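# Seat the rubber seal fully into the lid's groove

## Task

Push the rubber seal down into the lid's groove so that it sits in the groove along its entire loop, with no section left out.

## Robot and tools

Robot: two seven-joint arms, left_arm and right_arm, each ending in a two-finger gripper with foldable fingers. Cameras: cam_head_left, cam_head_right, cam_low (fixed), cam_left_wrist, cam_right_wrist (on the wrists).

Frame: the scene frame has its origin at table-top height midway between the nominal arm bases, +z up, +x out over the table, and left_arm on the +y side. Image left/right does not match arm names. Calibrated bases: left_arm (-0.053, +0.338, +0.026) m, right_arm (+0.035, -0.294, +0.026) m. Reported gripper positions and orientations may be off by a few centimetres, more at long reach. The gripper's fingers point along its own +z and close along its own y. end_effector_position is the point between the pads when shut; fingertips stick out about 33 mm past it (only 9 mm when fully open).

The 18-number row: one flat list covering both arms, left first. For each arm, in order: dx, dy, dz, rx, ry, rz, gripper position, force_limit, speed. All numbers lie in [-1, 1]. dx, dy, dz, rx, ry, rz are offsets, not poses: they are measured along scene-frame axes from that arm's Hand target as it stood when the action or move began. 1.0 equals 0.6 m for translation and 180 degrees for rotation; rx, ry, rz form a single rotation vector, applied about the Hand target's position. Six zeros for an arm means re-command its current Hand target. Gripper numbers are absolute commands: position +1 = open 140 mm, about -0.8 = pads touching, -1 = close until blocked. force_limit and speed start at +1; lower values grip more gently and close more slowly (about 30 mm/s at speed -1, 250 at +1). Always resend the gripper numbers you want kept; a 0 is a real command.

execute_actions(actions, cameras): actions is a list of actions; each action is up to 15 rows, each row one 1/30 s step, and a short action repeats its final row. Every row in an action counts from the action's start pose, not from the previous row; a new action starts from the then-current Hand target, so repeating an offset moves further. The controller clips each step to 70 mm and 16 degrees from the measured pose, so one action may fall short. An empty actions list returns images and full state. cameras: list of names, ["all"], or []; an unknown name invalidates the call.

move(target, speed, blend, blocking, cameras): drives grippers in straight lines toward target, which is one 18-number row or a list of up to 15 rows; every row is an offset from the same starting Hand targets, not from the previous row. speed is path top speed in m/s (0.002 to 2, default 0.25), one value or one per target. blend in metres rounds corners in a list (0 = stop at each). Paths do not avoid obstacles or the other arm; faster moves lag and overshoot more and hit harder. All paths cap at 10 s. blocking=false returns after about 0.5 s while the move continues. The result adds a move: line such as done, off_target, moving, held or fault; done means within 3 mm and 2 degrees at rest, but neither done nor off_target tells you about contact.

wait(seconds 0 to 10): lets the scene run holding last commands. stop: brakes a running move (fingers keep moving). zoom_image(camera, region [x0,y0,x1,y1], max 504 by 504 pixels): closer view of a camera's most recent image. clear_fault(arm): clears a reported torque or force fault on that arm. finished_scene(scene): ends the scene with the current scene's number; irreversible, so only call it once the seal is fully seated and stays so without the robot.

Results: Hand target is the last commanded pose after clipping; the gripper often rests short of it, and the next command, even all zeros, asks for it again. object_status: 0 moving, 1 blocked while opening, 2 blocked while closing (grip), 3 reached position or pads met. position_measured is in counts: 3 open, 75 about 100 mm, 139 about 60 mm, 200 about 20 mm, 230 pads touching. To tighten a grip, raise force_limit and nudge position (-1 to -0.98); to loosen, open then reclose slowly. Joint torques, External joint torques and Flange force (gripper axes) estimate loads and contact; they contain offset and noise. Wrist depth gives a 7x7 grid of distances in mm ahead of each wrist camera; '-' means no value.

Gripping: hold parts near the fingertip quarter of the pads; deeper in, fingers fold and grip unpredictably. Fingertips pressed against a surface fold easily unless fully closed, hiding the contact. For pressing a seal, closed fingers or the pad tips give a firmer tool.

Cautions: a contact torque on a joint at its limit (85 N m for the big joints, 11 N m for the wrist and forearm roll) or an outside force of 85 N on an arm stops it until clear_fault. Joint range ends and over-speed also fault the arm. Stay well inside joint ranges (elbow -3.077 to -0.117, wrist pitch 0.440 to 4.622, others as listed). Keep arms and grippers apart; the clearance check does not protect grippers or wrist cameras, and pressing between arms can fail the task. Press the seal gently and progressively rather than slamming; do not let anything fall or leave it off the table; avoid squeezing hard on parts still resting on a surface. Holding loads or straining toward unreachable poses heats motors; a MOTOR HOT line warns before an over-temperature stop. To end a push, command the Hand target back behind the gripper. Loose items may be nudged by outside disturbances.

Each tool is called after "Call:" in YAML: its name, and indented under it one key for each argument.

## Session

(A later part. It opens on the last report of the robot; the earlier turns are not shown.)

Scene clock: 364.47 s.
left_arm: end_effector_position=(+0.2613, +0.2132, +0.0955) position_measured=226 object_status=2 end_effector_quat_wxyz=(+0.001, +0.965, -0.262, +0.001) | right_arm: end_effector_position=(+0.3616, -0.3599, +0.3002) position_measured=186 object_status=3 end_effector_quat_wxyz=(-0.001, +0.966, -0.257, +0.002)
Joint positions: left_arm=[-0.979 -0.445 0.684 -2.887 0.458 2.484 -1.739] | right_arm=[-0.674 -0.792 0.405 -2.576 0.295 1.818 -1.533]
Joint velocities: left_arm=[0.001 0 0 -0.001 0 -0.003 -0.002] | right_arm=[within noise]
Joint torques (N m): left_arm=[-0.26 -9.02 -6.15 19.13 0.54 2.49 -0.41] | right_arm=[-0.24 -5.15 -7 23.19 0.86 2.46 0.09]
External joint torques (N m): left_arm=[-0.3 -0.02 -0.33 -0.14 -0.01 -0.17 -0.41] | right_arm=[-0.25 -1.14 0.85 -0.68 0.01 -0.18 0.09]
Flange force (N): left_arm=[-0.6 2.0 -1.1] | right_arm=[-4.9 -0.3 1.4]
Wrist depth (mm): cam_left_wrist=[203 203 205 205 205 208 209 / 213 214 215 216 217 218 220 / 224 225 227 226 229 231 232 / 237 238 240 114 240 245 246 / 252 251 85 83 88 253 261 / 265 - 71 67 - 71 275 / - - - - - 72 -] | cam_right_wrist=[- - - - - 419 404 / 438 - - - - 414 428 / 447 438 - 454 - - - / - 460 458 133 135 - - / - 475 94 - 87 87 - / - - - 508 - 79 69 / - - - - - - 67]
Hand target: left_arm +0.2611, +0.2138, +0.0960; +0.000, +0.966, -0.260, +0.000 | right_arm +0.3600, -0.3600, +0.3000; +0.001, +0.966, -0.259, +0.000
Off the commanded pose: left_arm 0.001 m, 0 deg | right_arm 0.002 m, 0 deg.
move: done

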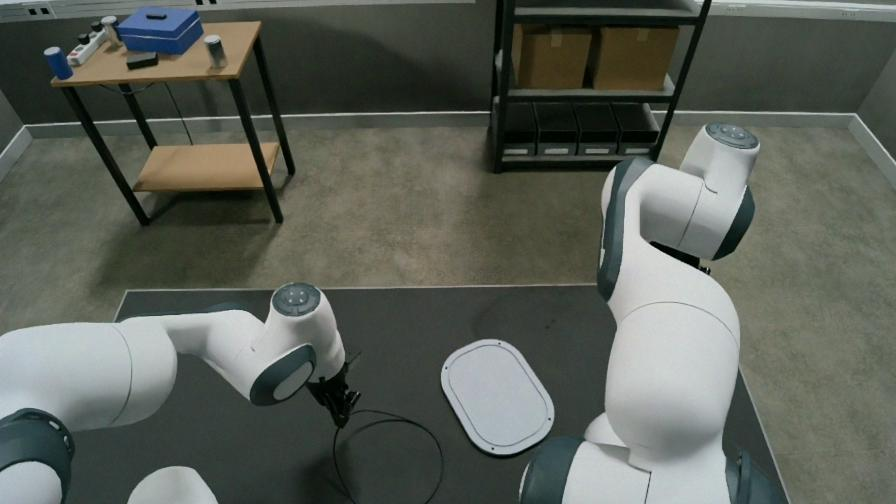

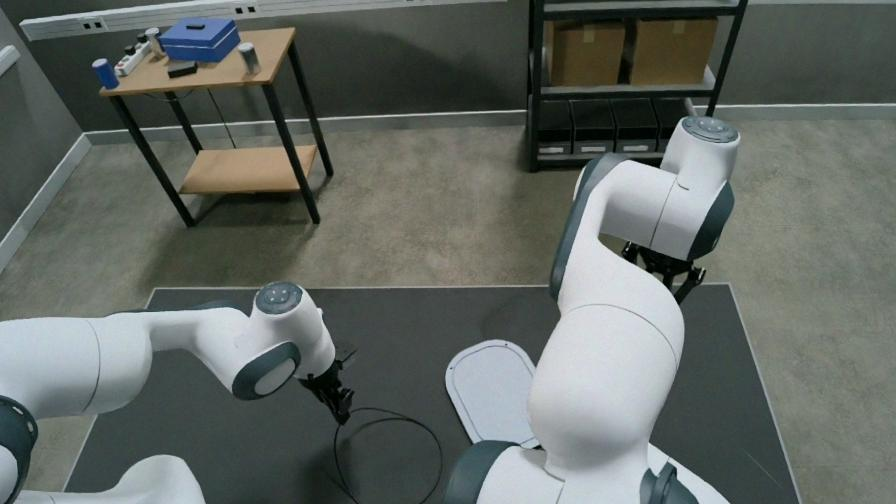

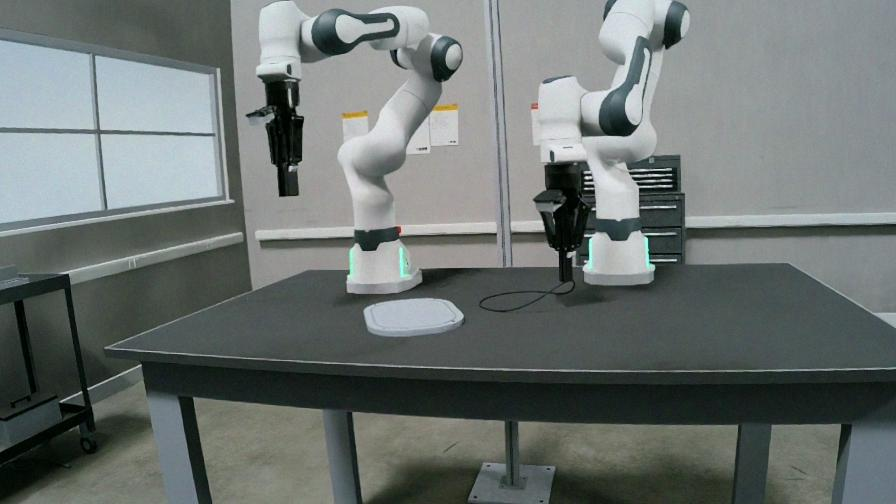

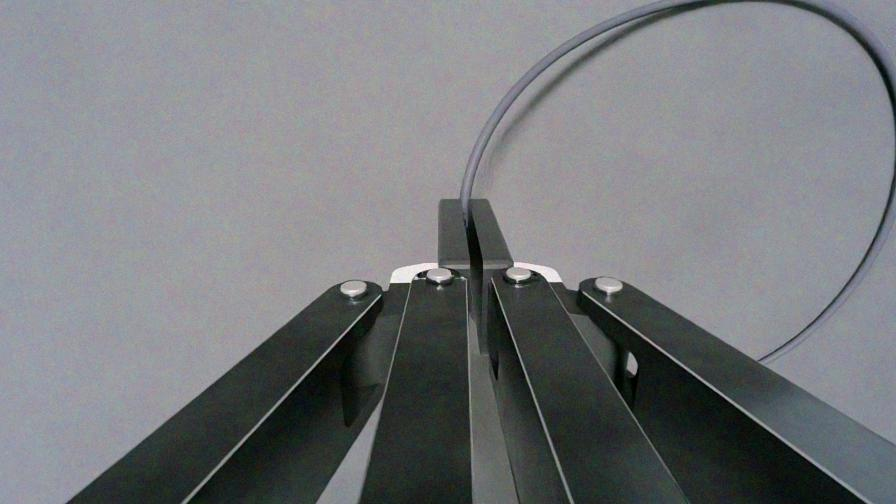

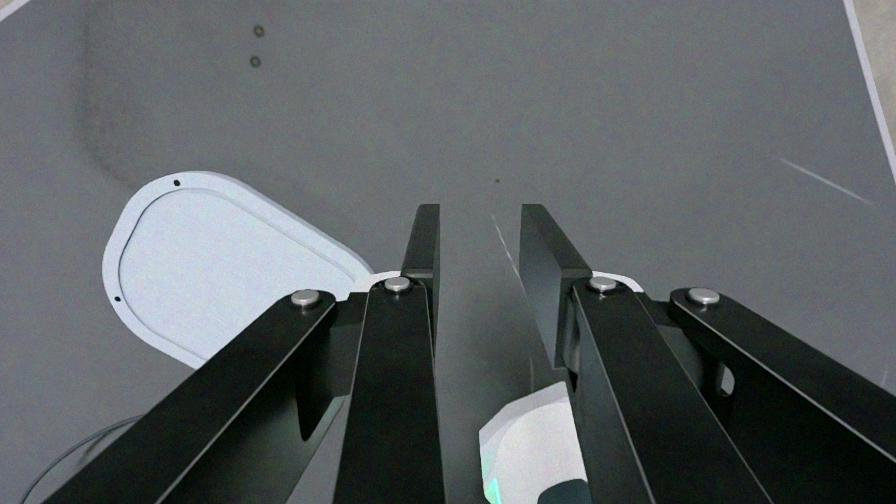

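Call:
move:
  target: [0,0,0,0,0,0,-1,-1,-1, 0.05,0.305,-0.25,0,0,0.3194,-0.45,-1,0]
  speed: 0.2
  cameras: ["all"]

Scene clock: 392.33 s.
left_arm: end_effector_position=(+0.2612, +0.2133, +0.0954) position_measured=226 object_status=2 end_effector_quat_wxyz=(+0.001, +0.965, -0.262, +0.001) | right_arm: end_effector_position=(+0.3886, -0.1769, +0.1497) position_measured=186 object_status=3 end_effector_quat_wxyz=(+0.000, +0.972, +0.233, -0.001)
Joint positions: left_arm=[-0.979 -0.445 0.684 -2.887 0.458 2.483 -1.739] | right_arm=[-0.185 -0.451 0.56 -2.739 0.323 2.32 -1.965]
Joint velocities: left_arm=[within noise] | right_arm=[0.001 -0.001 -0.001 0 0.001 0 -0.006]
Joint torques (N m): left_arm=[-0.28 -9.01 -6.25 19.13 0.54 2.43 -0.33] | right_arm=[0.9 -11.38 -5.82 21.76 0.21 2.75 -0.32]
External joint torques (N m): left_arm=[-0.3 0 -0.42 -0.1 0 -0.22 -0.33] | right_arm=[0.92 -0.16 -0.06 0.2 -0.46 0.14 -0.32]
Flange force (N): left_arm=[-0.5 1.9 -1.3] | right_arm=[-1.0 -0.2 -0.6]
Wrist depth (mm): cam_left_wrist=[203 203 205 205 206 207 208 / 213 214 215 215 217 218 220 / 224 226 227 225 230 230 232 / 238 238 240 114 240 244 245 / 251 250 85 83 88 254 261 / 266 - 71 67 - 71 274 / - - - - - 72 -] | cam_right_wrist=[- 258 257 259 - 264 - / - 270 269 269 - - - / - 283 280 280 - - - / - 297 296 289 136 - - / - - 94 307 87 87 321 / - - - - - 79 69 / - - - 364 - - 67]
Hand target: left_arm +0.2611, +0.2138, +0.0960; +0.000, +0.966, -0.260, +0.000 | right_arm +0.3900, -0.1770, +0.1500; +0.001, +0.971, +0.237, +0.000
Off the commanded pose: left_arm 0.001 m, 0 deg | right_arm 0.002 m, 1 deg.
move: done

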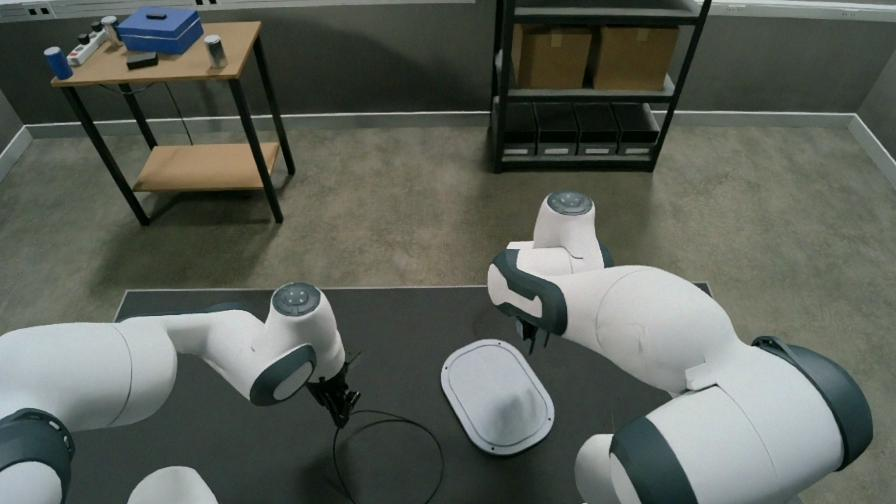

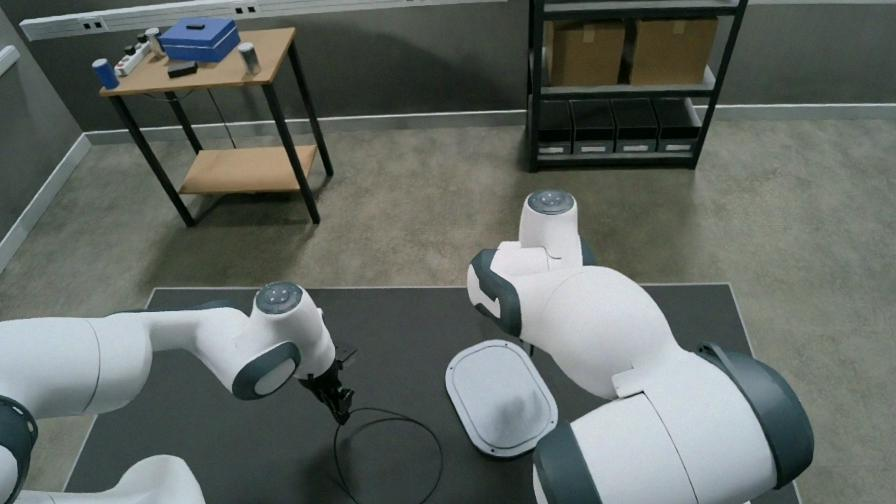

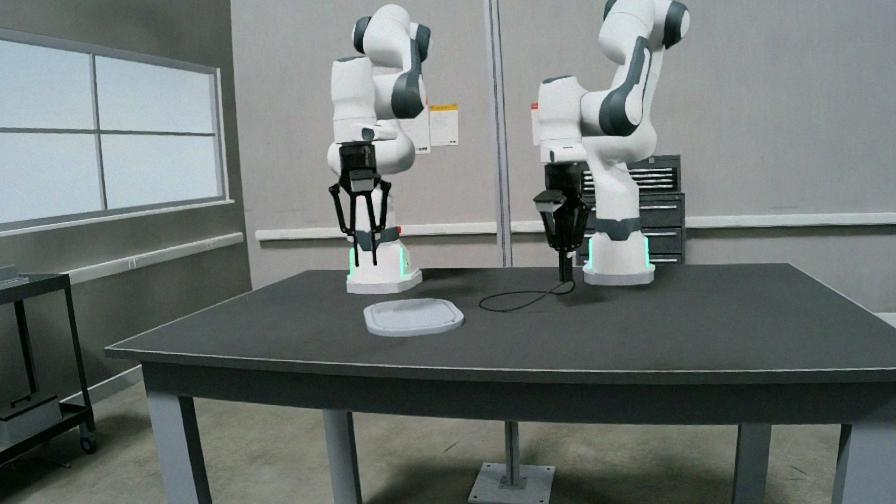

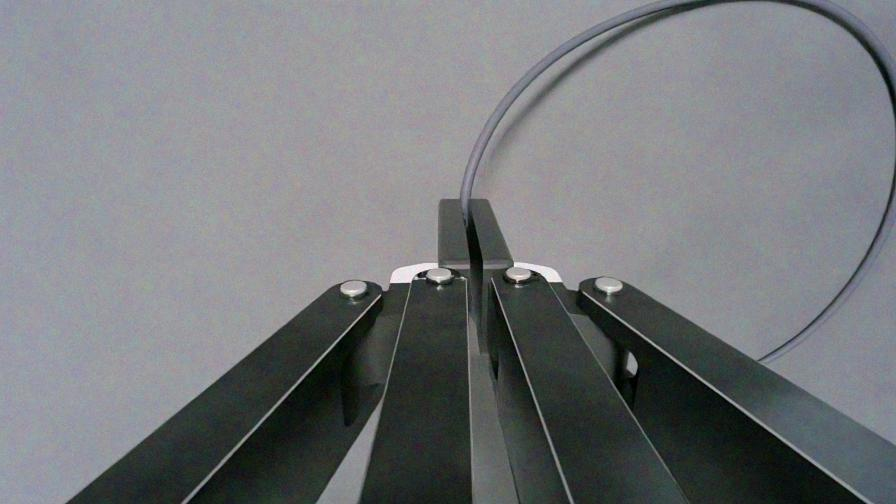

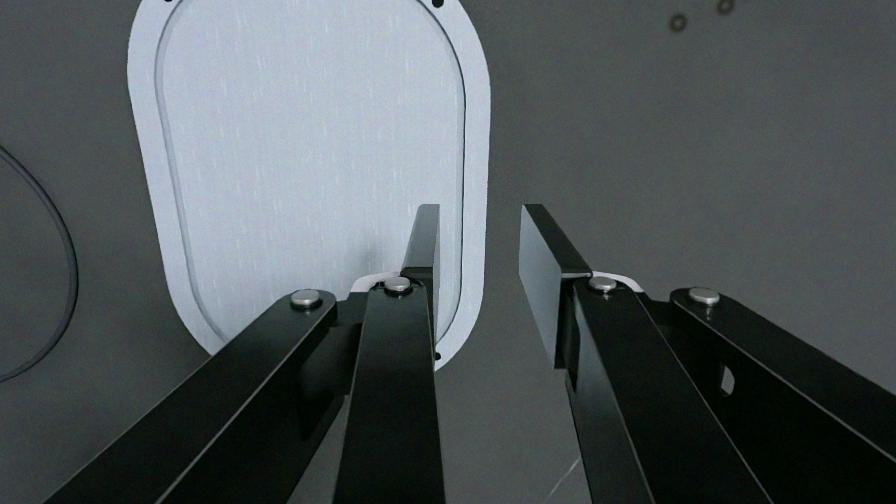

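Call:
zoom_image:
  camera: "cam_right_wrist"
  region: [400, 0, 540, 140]

Call:
zoom_image:
  camera: "cam_right_wrist"
  region: [120, 0, 500, 380]

Scaled by 3.600 from the camera's 896x504 image, which has a finer 1280x720 frame.

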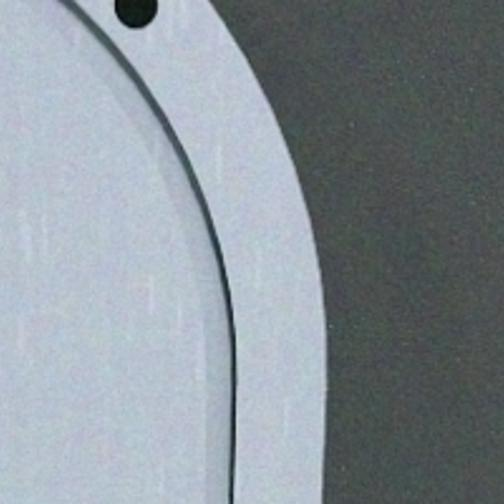

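Scaled by 1.326 from the camera's 896x504 image, which has a finer 1280x720 frame.

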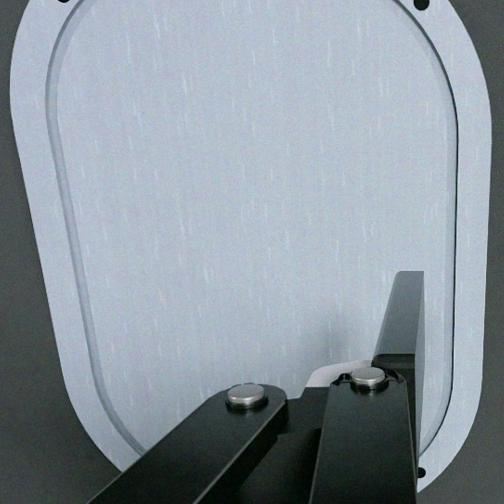

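Call:
move:
  target:
    - [0,0,-0.0983,0,0,0,-1,-1,-1, 0,0,0.0833,0,0,0,-0.45,-1,0]
    - [0,0,-0.0983,0,0,0,-0.45,-1,-1, 0,0,0.0833,0,0,0,-0.45,-1,0]
    - [0,0,0.09,0,0,0,-0.45,-1,-1, -0.3975,0.335,0.0833,0,0,-0.3194,-0.45,-1,0]
    - [0,0,0.09,0,0,-0.5,-0.45,-1,-1, -0.3975,0.335,-0.05,0,0,-0.3194,-0.45,-1,0]
    - [0,0,0.09,0,0,-1.0,-0.45,-1,-1, -0.3975,0.335,-0.05,0,0,-0.3194,-0.45,-1,0]
  speed: [0.08, 0.1, 0.3, 0.5, 0.5]
  cameras: ["all"]

Scene clock: 442.33 s.
left_arm: end_effector_position=(+0.2602, +0.2125, +0.1504) position_measured=186 object_status=3 end_effector_quat_wxyz=(+0.000, +0.105, +0.995, -0.001) | right_arm: end_effector_position=(+0.1505, +0.0232, +0.1201) position_measured=186 object_status=3 end_effector_quat_wxyz=(+0.003, +0.966, -0.260, -0.001)
Joint positions: left_arm=[-1.622 -1.341 1.191 -2.743 1.133 1.643 0.546] | right_arm=[0.034 -1.274 1.276 -2.767 1.187 1.738 -0.676]
Joint velocities: left_arm=[0.001 -0.001 0 0.001 0 -0.001 0.007] | right_arm=[within noise]
Joint torques (N m): left_arm=[-0.69 13.29 -20.65 10.97 1.02 2.41 0.11] | right_arm=[-0.15 12.37 -20.26 9.71 1.27 2.69 -0.27]
External joint torques (N m): left_arm=[-0.7 0.36 0.5 0.36 0.28 -0.13 0.11] | right_arm=[-0.09 0.25 0.59 -0.16 0.51 0.07 -0.27]
Flange force (N): left_arm=[-4.1 -2.2 1.6] | right_arm=[0.7 -1.5 3.8]
Wrist depth (mm): cam_left_wrist=[253 252 254 254 256 257 256 / 264 266 266 266 268 268 270 / 276 279 278 279 281 282 284 / 289 292 291 287 290 297 298 / 296 84 94 307 88 88 316 / - 68 75 327 - 72 67 / - - - 352 - 73 -] | cam_right_wrist=[237 - - 234 237 236 - / - - - - 252 242 - / - - - - - - - / - - - 120 136 - - / - - 94 - 87 87 279 / - - - - - 79 69 / - - - - - - 67]
Hand target: left_arm +0.2611, +0.2138, +0.1500; +0.000, +0.107, +0.994, +0.000 (not the last commanded pose) | right_arm +0.1515, +0.0240, +0.1200; +0.001, +0.966, -0.259, +0.000
Off the commanded pose: left_arm 0.002 m, 18 deg | right_arm 0.001 m, 0 deg.
move: off_target (left_arm; path cut at 10 s); path passed 4 of 5 targets; target 2's new numbers were sent with left_arm's hand 0.006 m and 1 deg from that target; limits=paced

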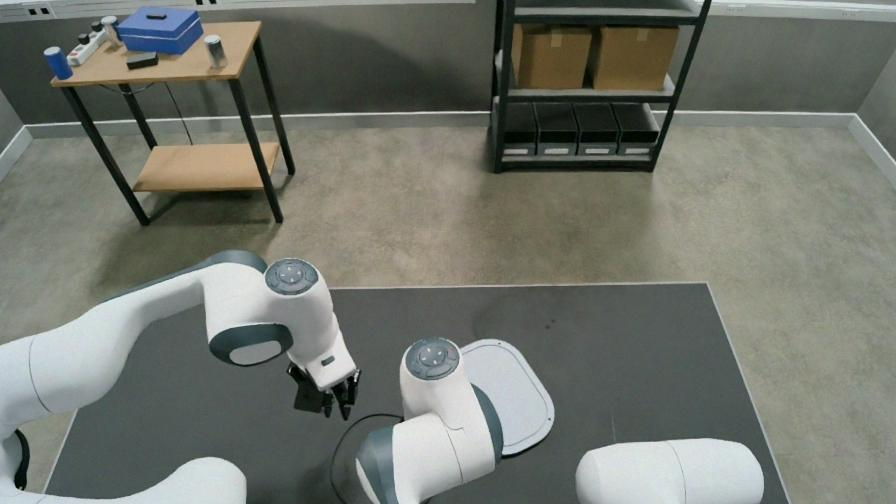

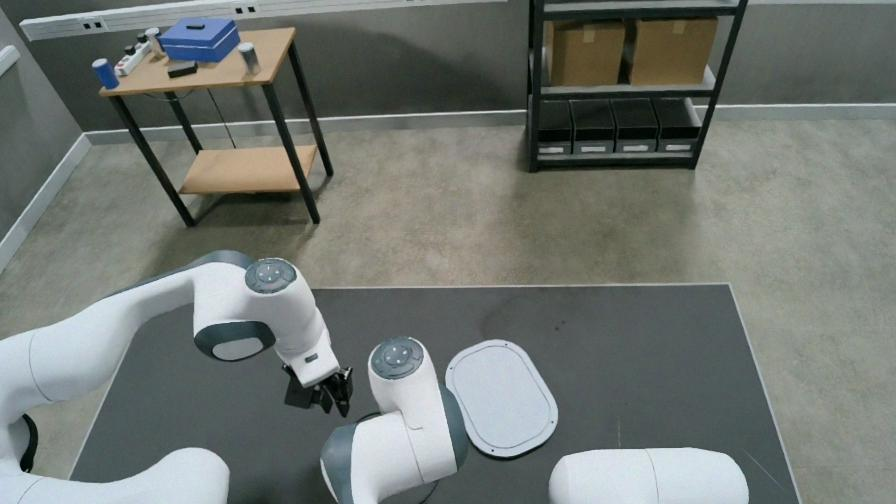

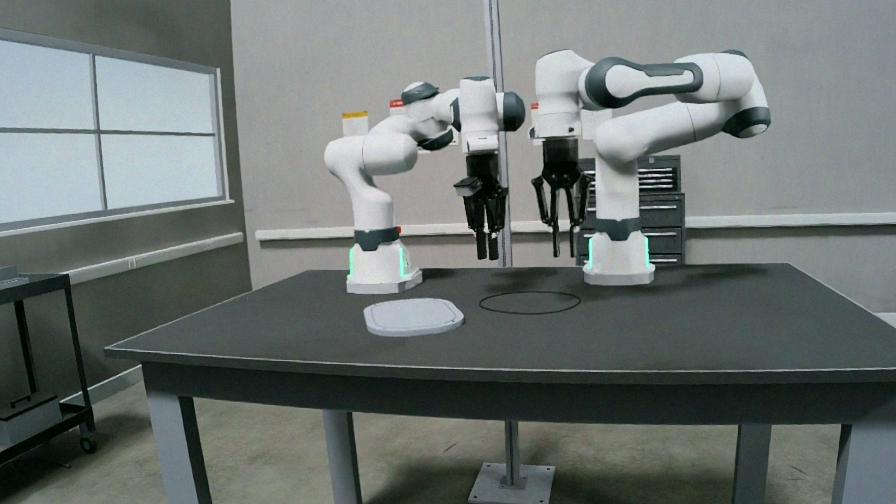

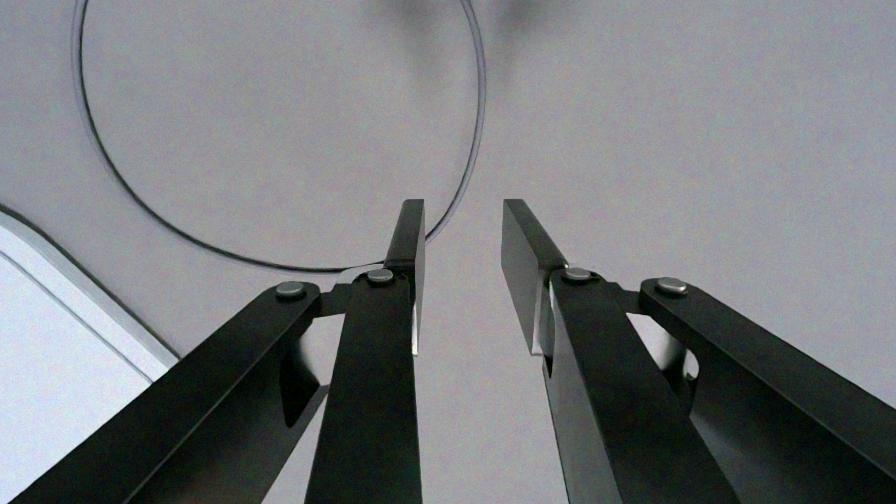

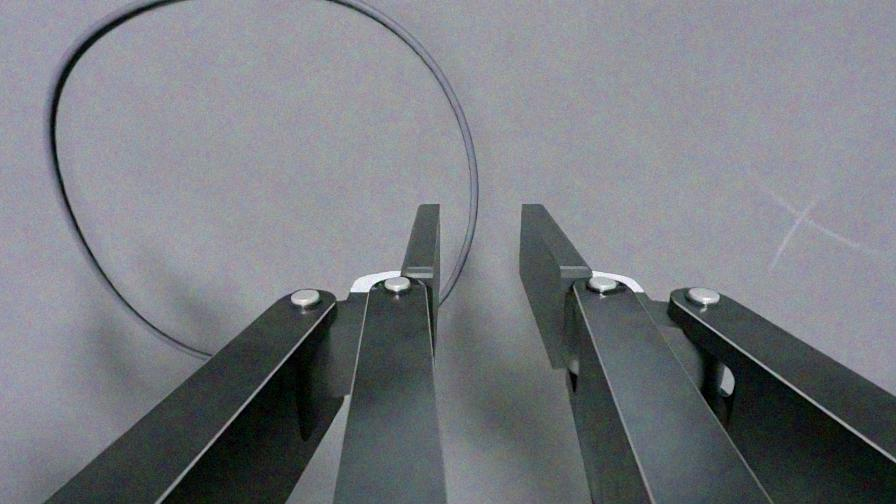

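Call:
move:
  target:
    - [0,0,0,0,0,-0.0983,-0.45,-1,-1, 0,0,-0.05,0,0,0,-0.45,-1,-1]
    - [0,0,-0.1667,0,0,-0.0983,-0.45,-1,-1, 0,0,-0.1167,0,0,0,-0.45,-1,-1]
  speed: [0.3, 0.1]
  cameras: ["cam_left_wrist","cam_right_wrist"]

Scene clock: 457.57 s.
left_arm: end_effector_position=(+0.2603, +0.2157, +0.0500) position_measured=186 object_status=3 end_effector_quat_wxyz=(-0.002, +0.261, +0.965, +0.002) | right_arm: end_effector_position=(+0.1501, +0.0230, +0.0498) position_measured=186 object_status=3 end_effector_quat_wxyz=(+0.003, +0.965, -0.260, -0.001)
Joint positions: left_arm=[-1.661 -1.407 1.526 -2.79 1.47 1.704 0.81] | right_arm=[-0.018 -1.266 1.518 -2.789 1.41 1.833 -0.723]
Joint velocities: left_arm=[-0.001 0 0 0 0.003 0.002 -0.005] | right_arm=[0 0 0 0.001 0.002 0 -0.005]
Joint torques (N m): left_arm=[-1.1 14.07 -21.39 3.3 1.17 2.79 -0.28] | right_arm=[-0.22 13.45 -20.72 5.73 1.37 2.73 -0.19]
External joint torques (N m): left_arm=[-1.04 -0.17 0.64 0.09 0.43 0.31 -0.28] | right_arm=[-0.18 0.18 0.55 0.34 0.62 0.11 -0.19]
Flange force (N): left_arm=[-4.5 -3.2 4.5] | right_arm=[0.7 -2.3 4.5]
Wrist depth (mm): cam_left_wrist=[162 163 163 164 164 165 166 / 170 170 171 172 172 173 174 / 178 179 179 179 180 182 183 / 187 187 187 186 187 191 192 / 197 194 94 196 88 88 202 / - 68 75 209 - 72 67 / - - - 225 - 73 -] | cam_right_wrist=[175 - 174 171 - - 170 / 183 - - - - 180 179 / - 192 190 188 - - 188 / 203 202 200 119 172 - - / - - 94 99 87 87 - / - - - - - 79 69 / - - - - - - 67]
Hand target: left_arm +0.2611, +0.2138, +0.0499; +0.000, +0.259, +0.966, +0.000 | right_arm +0.1515, +0.0240, +0.0500; +0.001, +0.966, -0.259, +0.000
Off the commanded pose: left_arm 0.002 m, 0 deg | right_arm 0.002 m, 0 deg.
move: done
Images, in order (width x height): cam_left_wrist 896x504, cam_right_wrist 896x504.

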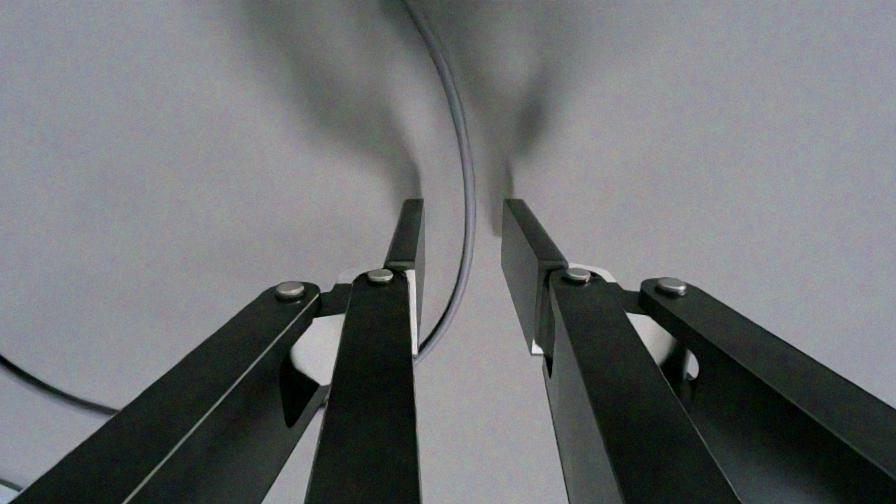

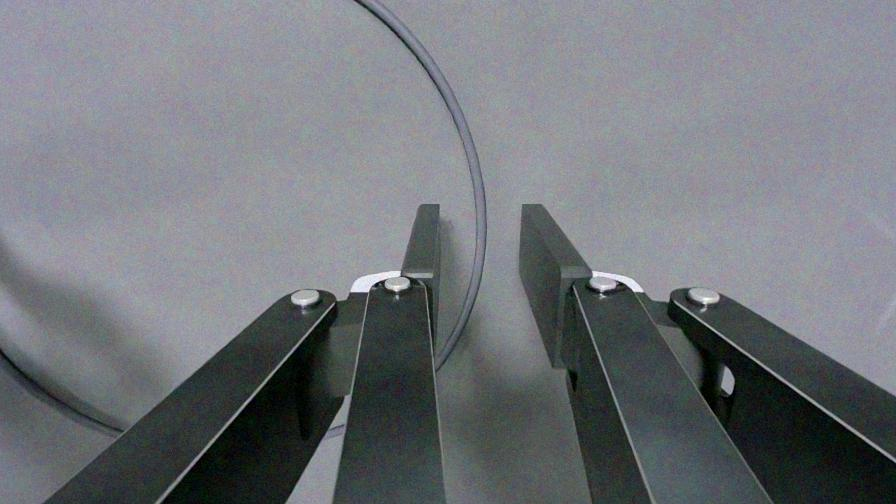

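Call:
move:
  target:
    - [0,0,0,0,0,0,-0.45,-1,-1, -0.0292,-0.05,0,0,0,0,-0.45,-1,-1]
    - [0,0,0,0,0,0,-0.45,-1,-1, -0.0292,-0.05,0,0,0,0,-1,-1,0]
    - [0,0,0,0,0,0,-0.45,-1,-1, -0.0292,-0.05,-0.03,0,0,0,-1,-1,0]
  speed: [0.1,0.1, 0.04]

Call:
move:
  target: [0,0,0,0,0,0,-0.45,-1,-1, 0,0,-0.0042,0,0,0,-1,-1,0]
  speed: 0.02

Call:
move:
  target: [0,0,0,0,0,0,-0.45,-1,-1, 0,0,-0.0042,0,0,0,-1,-1,0]
  speed: 0.02

Scene clock: 471.60 s.
left_arm: end_effector_position=(+0.2605, +0.2154, +0.0501) position_measured=186 object_status=3 end_effector_quat_wxyz=(-0.002, +0.260, +0.966, +0.002) | right_arm: end_effector_position=(+0.1329, -0.0078, +0.0317) position_measured=233 object_status=3 end_effector_quat_wxyz=(+0.003, +0.965, -0.261, -0.001)
Joint positions: left_arm=[-1.661 -1.407 1.526 -2.79 1.471 1.704 0.809] | right_arm=[0.1 -1.273 1.561 -2.892 1.482 1.851 -0.709]
Joint torques (N m): left_arm=[-1.11 14.23 -21.34 3.32 1.17 2.76 -0.34] | right_arm=[-0.19 12.49 -18.92 4.71 1.23 2.72 -0.35]
External joint torques (N m): left_arm=[-1.13 0.03 0.71 0.04 0.42 0.27 -0.34] | right_arm=[-0.15 0.24 0.37 0.87 0.48 0.1 -0.35]
Flange force (N): left_arm=[-4.8 -3.7 4.8] | right_arm=[0.9 -3.8 4.3]
Wrist depth (mm): cam_left_wrist=[162 163 163 163 164 165 166 / 170 170 171 172 172 173 174 / 178 179 179 179 180 182 182 / 187 188 187 186 187 191 192 / 197 193 94 196 88 88 203 / - 68 75 210 - 72 67 / - - - 226 - 73 -] | cam_right_wrist=[156 157 157 155 - 154 154 / - 163 162 162 - 162 161 / - 173 171 169 - 169 169 / 182 182 180 120 175 178 179 / - - 88 93 87 87 - / - - - - - 74 - / - - - - - - -]
Hand target: left_arm +0.2611, +0.2138, +0.0499; +0.000, +0.259, +0.966, +0.000 | right_arm +0.1340, -0.0060, +0.0320; +0.001, +0.966, -0.259, +0.000
Off the commanded pose: left_arm 0.002 m, 0 deg | right_arm 0.002 m, 0 deg.
move: done

Scene clock: 472.30 s.
left_arm: end_effector_position=(+0.2605, +0.2154, +0.0501) position_measured=186 object_status=3 end_effector_quat_wxyz=(-0.002, +0.260, +0.966, +0.002) | right_arm: end_effector_position=(+0.1328, -0.0079, +0.0293) position_measured=233 object_status=3 end_effector_quat_wxyz=(+0.004, +0.965, -0.261, -0.001)
Joint positions: left_arm=[-1.661 -1.407 1.526 -2.79 1.471 1.704 0.809] | right_arm=[0.096 -1.273 1.571 -2.891 1.491 1.853 -0.712]
Joint torques (N m): left_arm=[-1.11 14.28 -21.36 3.3 1.18 2.76 -0.32] | right_arm=[-0.33 12.14 -18.32 4.55 1.63 2.79 -0.32]
External joint torques (N m): left_arm=[-1.09 0.05 0.66 0.02 0.43 0.27 -0.32] | right_arm=[-0.38 -0.23 0.95 0.81 0.87 0.19 -0.32]
Flange force (N): left_arm=[-4.6 -3.5 4.7] | right_arm=[1.4 -4.7 8.2]
Wrist depth (mm): cam_left_wrist=[162 163 163 164 164 165 166 / 169 170 171 171 172 173 174 / 178 179 179 179 180 182 182 / 187 188 187 186 187 191 191 / 197 193 94 196 88 88 202 / - 68 75 209 - 72 67 / - - - 225 - 73 -] | cam_right_wrist=[154 - 152 152 152 - 151 / 162 161 161 161 - - 158 / 170 169 - 168 167 167 166 / 179 177 179 120 - 177 - / - - 88 93 87 82 184 / 201 - - - - 74 193 / - - - - - - -]
Hand target: left_arm +0.2611, +0.2138, +0.0499; +0.000, +0.259, +0.966, +0.000 | right_arm +0.1340, -0.0060, +0.0294; +0.001, +0.966, -0.259, +0.000
Off the commanded pose: left_arm 0.002 m, 0 deg | right_arm 0.002 m, 0 deg.
move: done

Scene clock: 473.00 s.
left_arm: end_effector_position=(+0.2605, +0.2154, +0.0501) position_measured=186 object_status=3 end_effector_quat_wxyz=(-0.002, +0.260, +0.966, +0.002) | right_arm: end_effector_position=(+0.1329, -0.0079, +0.0292) position_measured=233 object_status=3 end_effector_quat_wxyz=(+0.003, +0.965, -0.260, -0.001)
Joint positions: left_arm=[-1.661 -1.407 1.526 -2.79 1.471 1.704 0.809] | right_arm=[0.096 -1.273 1.572 -2.891 1.491 1.853 -0.712]
Joint torques (N m): left_arm=[-1.1 14.26 -21.38 3.32 1.17 2.77 -0.3] | right_arm=[-2.19 13.05 -12.36 5.13 3.65 3.83 -0.35]
External joint torques (N m): left_arm=[-1.08 0.06 0.62 0.05 0.42 0.28 -0.3] | right_arm=[-2.17 0.73 6.93 1.48 2.9 1.22 -0.35]
Flange force (N): left_arm=[-4.6 -3.4 4.5] | right_arm=[5.0 -17.7 44.5]
Wrist depth (mm): cam_left_wrist=[162 163 163 164 164 165 166 / 170 170 170 171 172 173 174 / 178 179 179 179 181 182 182 / 187 188 187 185 186 191 192 / 197 193 94 196 88 88 203 / - 68 75 210 - 72 67 / - - - 225 - 73 -] | cam_right_wrist=[154 - - 152 152 154 151 / 163 161 - 162 161 158 159 / 170 169 171 168 - 166 - / 179 - 177 144 174 175 - / 189 - 88 93 87 82 - / - - - - - 74 - / - - - - - - -]
Hand target: left_arm +0.2611, +0.2138, +0.0499; +0.000, +0.259, +0.966, +0.000 | right_arm +0.1340, -0.0060, +0.0269; +0.001, +0.966, -0.259, +0.000
Off the commanded pose: left_arm 0.002 m, 0 deg | right_arm 0.003 m, 0 deg.
move: done

Call:
move:
  target:
    - [0,0,0,0,0,0,-0.45,-1,-1, 0,0,0.0385,0,0,0,-1,-1,0]
    - [0,0,0,0,0,0,-0.45,-1,-1, 0.0292,0.05,0.0385,0,0,0,-0.45,-1,-1]
    - [0,0,-0.0245,0,0,0,-0.45,-1,-1, 0.0292,0.05,0.0065,0,0,0,-0.45,-1,-1]
    - [0,0,-0.0245,0,0,0,-1,-1,-1, 0.0292,0.05,0.0065,0,0,0,-1,-1,-1]
  speed: [0.06,0.1,0.04,0.04]
  cameras: ["cam_left_wrist","cam_right_wrist"]

Scene clock: 486.07 s.
left_arm: end_effector_position=(+0.2589, +0.2156, +0.0374) position_measured=187 object_status=2 end_effector_quat_wxyz=(-0.004, +0.260, +0.966, +0.002) | right_arm: end_effector_position=(+0.1502, +0.0224, +0.0305) position_measured=225 object_status=0 end_effector_quat_wxyz=(+0.003, +0.965, -0.260, -0.002)
Joint positions: left_arm=[-1.668 -1.407 1.57 -2.79 1.508 1.717 0.803] | right_arm=[-0.04 -1.272 1.588 -2.787 1.476 1.851 -0.739]
Joint torques (N m): left_arm=[-2.78 14.4 -15.91 3.83 3.43 4.19 -0.35] | right_arm=[-0.21 13.5 -20.87 4.8 1.25 2.69 -0.23]
External joint torques (N m): left_arm=[-2.77 -0.01 6.15 1.44 2.68 1.71 -0.35] | right_arm=[-0.27 -0.33 0.46 0.79 0.5 0.09 -0.23]
Flange force (N): left_arm=[-16.7 -6.9 34.1] | right_arm=[0.8 -3.6 4.0]
Wrist depth (mm): cam_left_wrist=[151 151 152 152 153 154 155 / 158 158 159 159 160 161 161 / 165 166 167 167 168 169 170 / 174 175 174 175 174 178 179 / 183 180 94 184 88 88 188 / - 68 75 195 - 75 67 / - - - 209 - 73 -] | cam_right_wrist=[156 155 157 155 155 153 155 / 162 161 165 161 159 - 161 / - 172 171 168 168 - 168 / 183 - 181 120 133 179 175 / 190 190 94 93 87 85 - / - - 81 - - 74 193 / - - - - - - -]
Hand target: left_arm +0.2611, +0.2138, +0.0352; +0.000, +0.259, +0.966, +0.000 | right_arm +0.1515, +0.0240, +0.0308; +0.001, +0.966, -0.259, +0.000
Off the commanded pose: left_arm 0.004 m, 0 deg | right_arm 0.002 m, 0 deg.
move: off_target (left_arm); target 4's new numbers were sent with left_arm's hand 0.004 m and 0 deg from that target
Images, in order (width x height): cam_left_wrist 896x504, cam_right_wrist 896x504.

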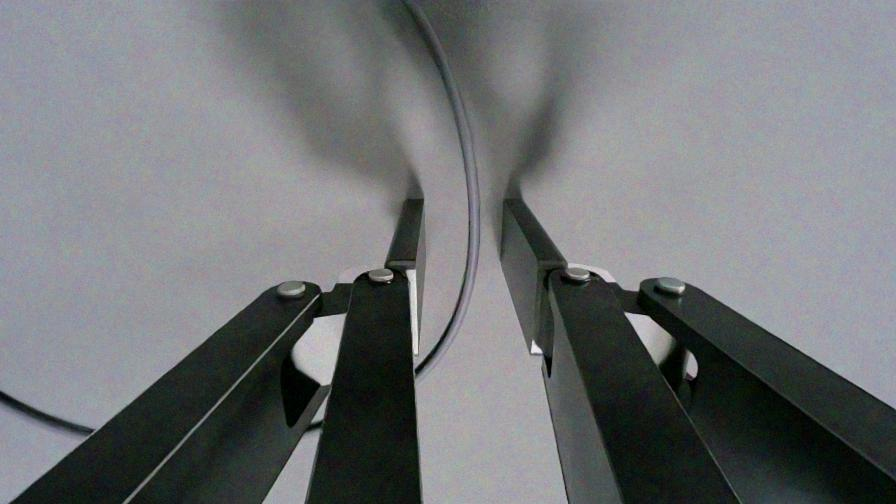

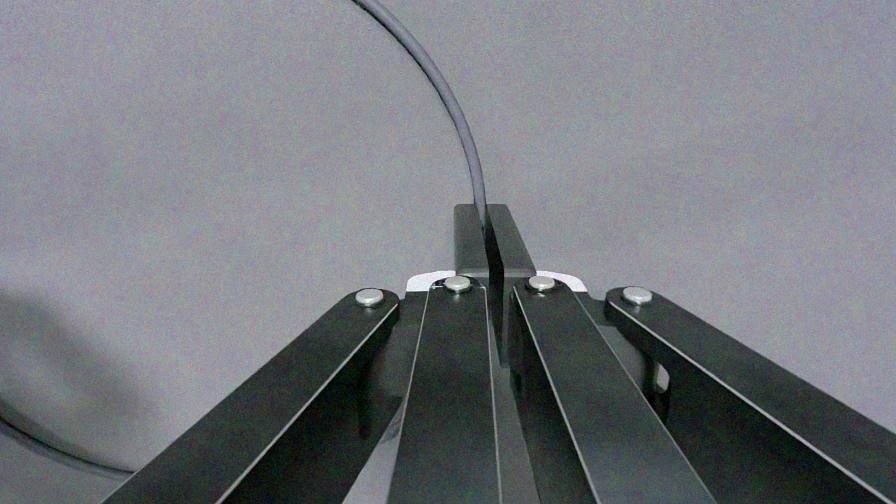

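Call:
move:
  target:
    - [0,0,0.0067,0,0,0,-1,-1,-1, 0,0,0,0,0,0,-1,-1,-1]
    - [0,0,0.0067,0,0,0,-0.45,-1,-1, 0,0,0,0,0,0,-1,-1,-1]
  speed: 0.04
  cameras: ["cam_left_wrist","cam_right_wrist"]

Scene clock: 494.77 s.
left_arm: end_effector_position=(+0.2595, +0.2151, +0.0383) position_measured=186 object_status=3 end_effector_quat_wxyz=(-0.002, +0.261, +0.965, +0.002) | right_arm: end_effector_position=(+0.1502, +0.0224, +0.0305) position_measured=225 object_status=2 end_effector_quat_wxyz=(+0.003, +0.966, -0.260, -0.002)
Joint positions: left_arm=[-1.668 -1.408 1.567 -2.791 1.508 1.717 0.803] | right_arm=[-0.04 -1.272 1.588 -2.787 1.476 1.851 -0.74]
Joint torques (N m): left_arm=[-0.67 14.15 -22.21 2.81 0.7 2.55 -0.27] | right_arm=[-0.21 13.5 -20.89 4.82 1.25 2.68 -0.25]
External joint torques (N m): left_arm=[-0.72 -0.17 -0.17 0.33 -0.05 0.06 -0.27] | right_arm=[-0.2 -0.3 0.49 0.83 0.5 0.07 -0.25]
Flange force (N): left_arm=[-3.7 -2.4 -0.2] | right_arm=[0.7 -3.6 4.0]
Wrist depth (mm): cam_left_wrist=[151 152 153 153 154 154 155 / 158 159 160 160 161 162 162 / 166 167 168 168 169 170 170 / 174 175 175 176 174 178 179 / 184 181 94 185 88 88 189 / - 68 75 196 - 72 67 / - - - 210 - 73 -] | cam_right_wrist=[156 155 154 - 152 153 153 / 163 163 162 161 - 161 160 / - 171 171 169 172 166 168 / - - - 116 174 175 177 / - - 94 93 87 82 186 / - - 81 - - 74 193 / - - - - - - -]
Hand target: left_arm +0.2611, +0.2138, +0.0393; +0.000, +0.259, +0.966, +0.000 | right_arm +0.1515, +0.0240, +0.0308; +0.001, +0.966, -0.259, +0.000
Off the commanded pose: left_arm 0.002 m, 0 deg | right_arm 0.002 m, 0 deg.
move: done
Images, in order (width x height): cam_left_wrist 896x504, cam_right_wrist 896x504.

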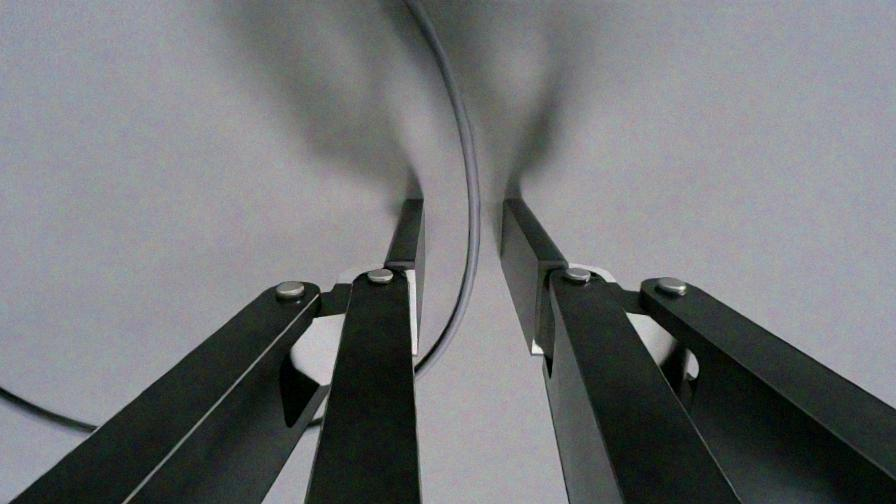

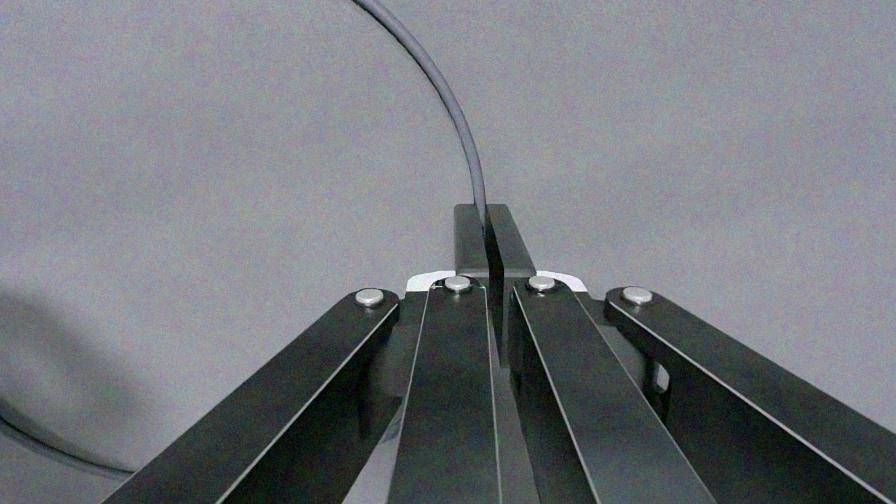

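Call:
execute_actions:
  actions:
    - [[0,0,0,0,0,0,-1,-1,-1,0,0,0,0,0,0,-1,-1,-1]]
    - [[0,0,0,0,0,0,-1,-1,-1,0,0,0,0,0,0,-1,-1,-1]]
    - [[0,0,0,0,0,0,-1,-1,-1,0,0,0,0,0,0,-1,-1,-1]]
    - [[0,0,0,0,0,0,-1,-1,-1,0,0,0,0,0,0,-1,-1,-1]]
  cameras: ["cam_left_wrist"]

Scene clock: 502.27 s.
left_arm: end_effector_position=(+0.2595, +0.2151, +0.0383) position_measured=225 object_status=2 end_effector_quat_wxyz=(-0.002, +0.261, +0.965, +0.002) | right_arm: end_effector_position=(+0.1502, +0.0224, +0.0305) position_measured=225 object_status=2 end_effector_quat_wxyz=(+0.003, +0.966, -0.260, -0.002)
Joint positions: left_arm=[-1.668 -1.408 1.567 -2.791 1.508 1.717 0.803] | right_arm=[-0.04 -1.272 1.588 -2.787 1.476 1.851 -0.74]
Joint torques (N m): left_arm=[-0.66 14.16 -22.17 2.79 0.71 2.55 -0.24] | right_arm=[-0.24 13.54 -20.89 4.83 1.24 2.68 -0.28]
External joint torques (N m): left_arm=[-0.72 -0.17 -0.13 0.25 -0.05 0.07 -0.24] | right_arm=[-0.27 -0.25 0.52 0.74 0.48 0.07 -0.28]
External joint torques at the end of the 1st action: left_arm=[-0.74 -0.17 -0.19 0.28 -0.07 0.07 -0.28] | right_arm=[-0.21 -0.32 0.4 0.87 0.52 0.09 -0.25]
External joint torques at the end of the 2nd action: left_arm=[-0.78 -0.18 -0.11 0.32 -0.06 0.07 -0.31] | right_arm=[-0.13 -0.27 0.49 0.96 0.51 0.07 -0.24]
External joint torques at the end of the 3rd action: left_arm=[-0.73 -0.16 -0.11 0.31 -0.05 0.06 -0.25] | right_arm=[-0.21 -0.28 0.54 0.73 0.49 0.09 -0.26]
Flange force (N): left_arm=[-3.5 -2.4 0.0] | right_arm=[1.0 -3.6 4.2]
Flange force at the end of the 1st action (N): left_arm=[-3.6 -2.5 -0.3] | right_arm=[0.7 -3.6 3.8]
Flange force at the end of the 2nd action (N): left_arm=[-3.9 -2.7 0.1] | right_arm=[0.4 -3.6 4.0]
Flange force at the end of the 3rd action (N): left_arm=[-3.7 -2.4 0.1] | right_arm=[0.8 -3.3 4.2]
Wrist depth (mm): cam_left_wrist=[151 152 153 153 154 155 155 / 159 159 160 161 161 161 162 / 166 167 168 168 169 170 171 / 175 175 176 119 176 179 180 / 184 184 83 83 87 185 190 / 193 - 73 67 - 71 199 / - - - - - 72 -] | cam_right_wrist=[- 155 155 153 155 152 154 / 165 163 162 160 161 - 160 / 171 171 171 168 169 173 165 / - - 179 120 173 178 - / - - 94 93 87 87 183 / 200 - 81 - - 74 - / - - - - - - -]
Hand target: left_arm +0.2611, +0.2138, +0.0393; +0.000, +0.259, +0.966, +0.000 | right_arm +0.1515, +0.0240, +0.0308; +0.001, +0.966, -0.259, +0.000
Off the commanded pose: left_arm 0.002 m, 0 deg | right_arm 0.002 m, 0 deg.
Images, in order (width x height): cam_left_wrist 896x504.

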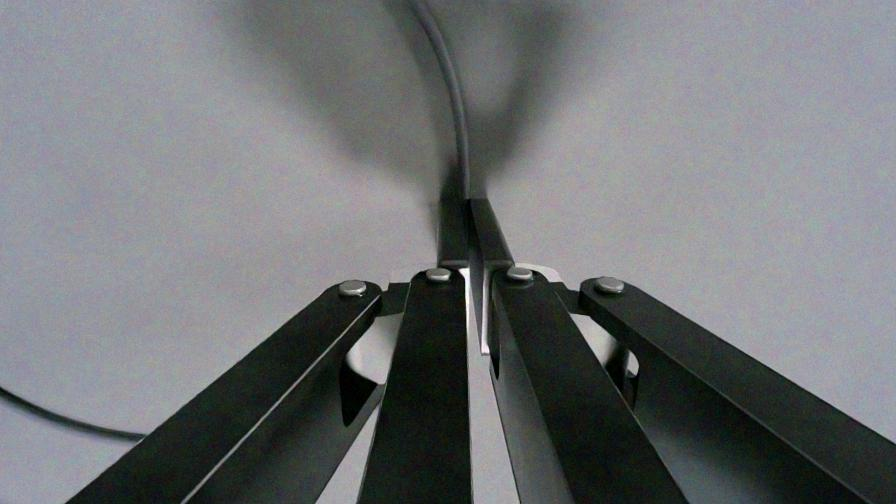

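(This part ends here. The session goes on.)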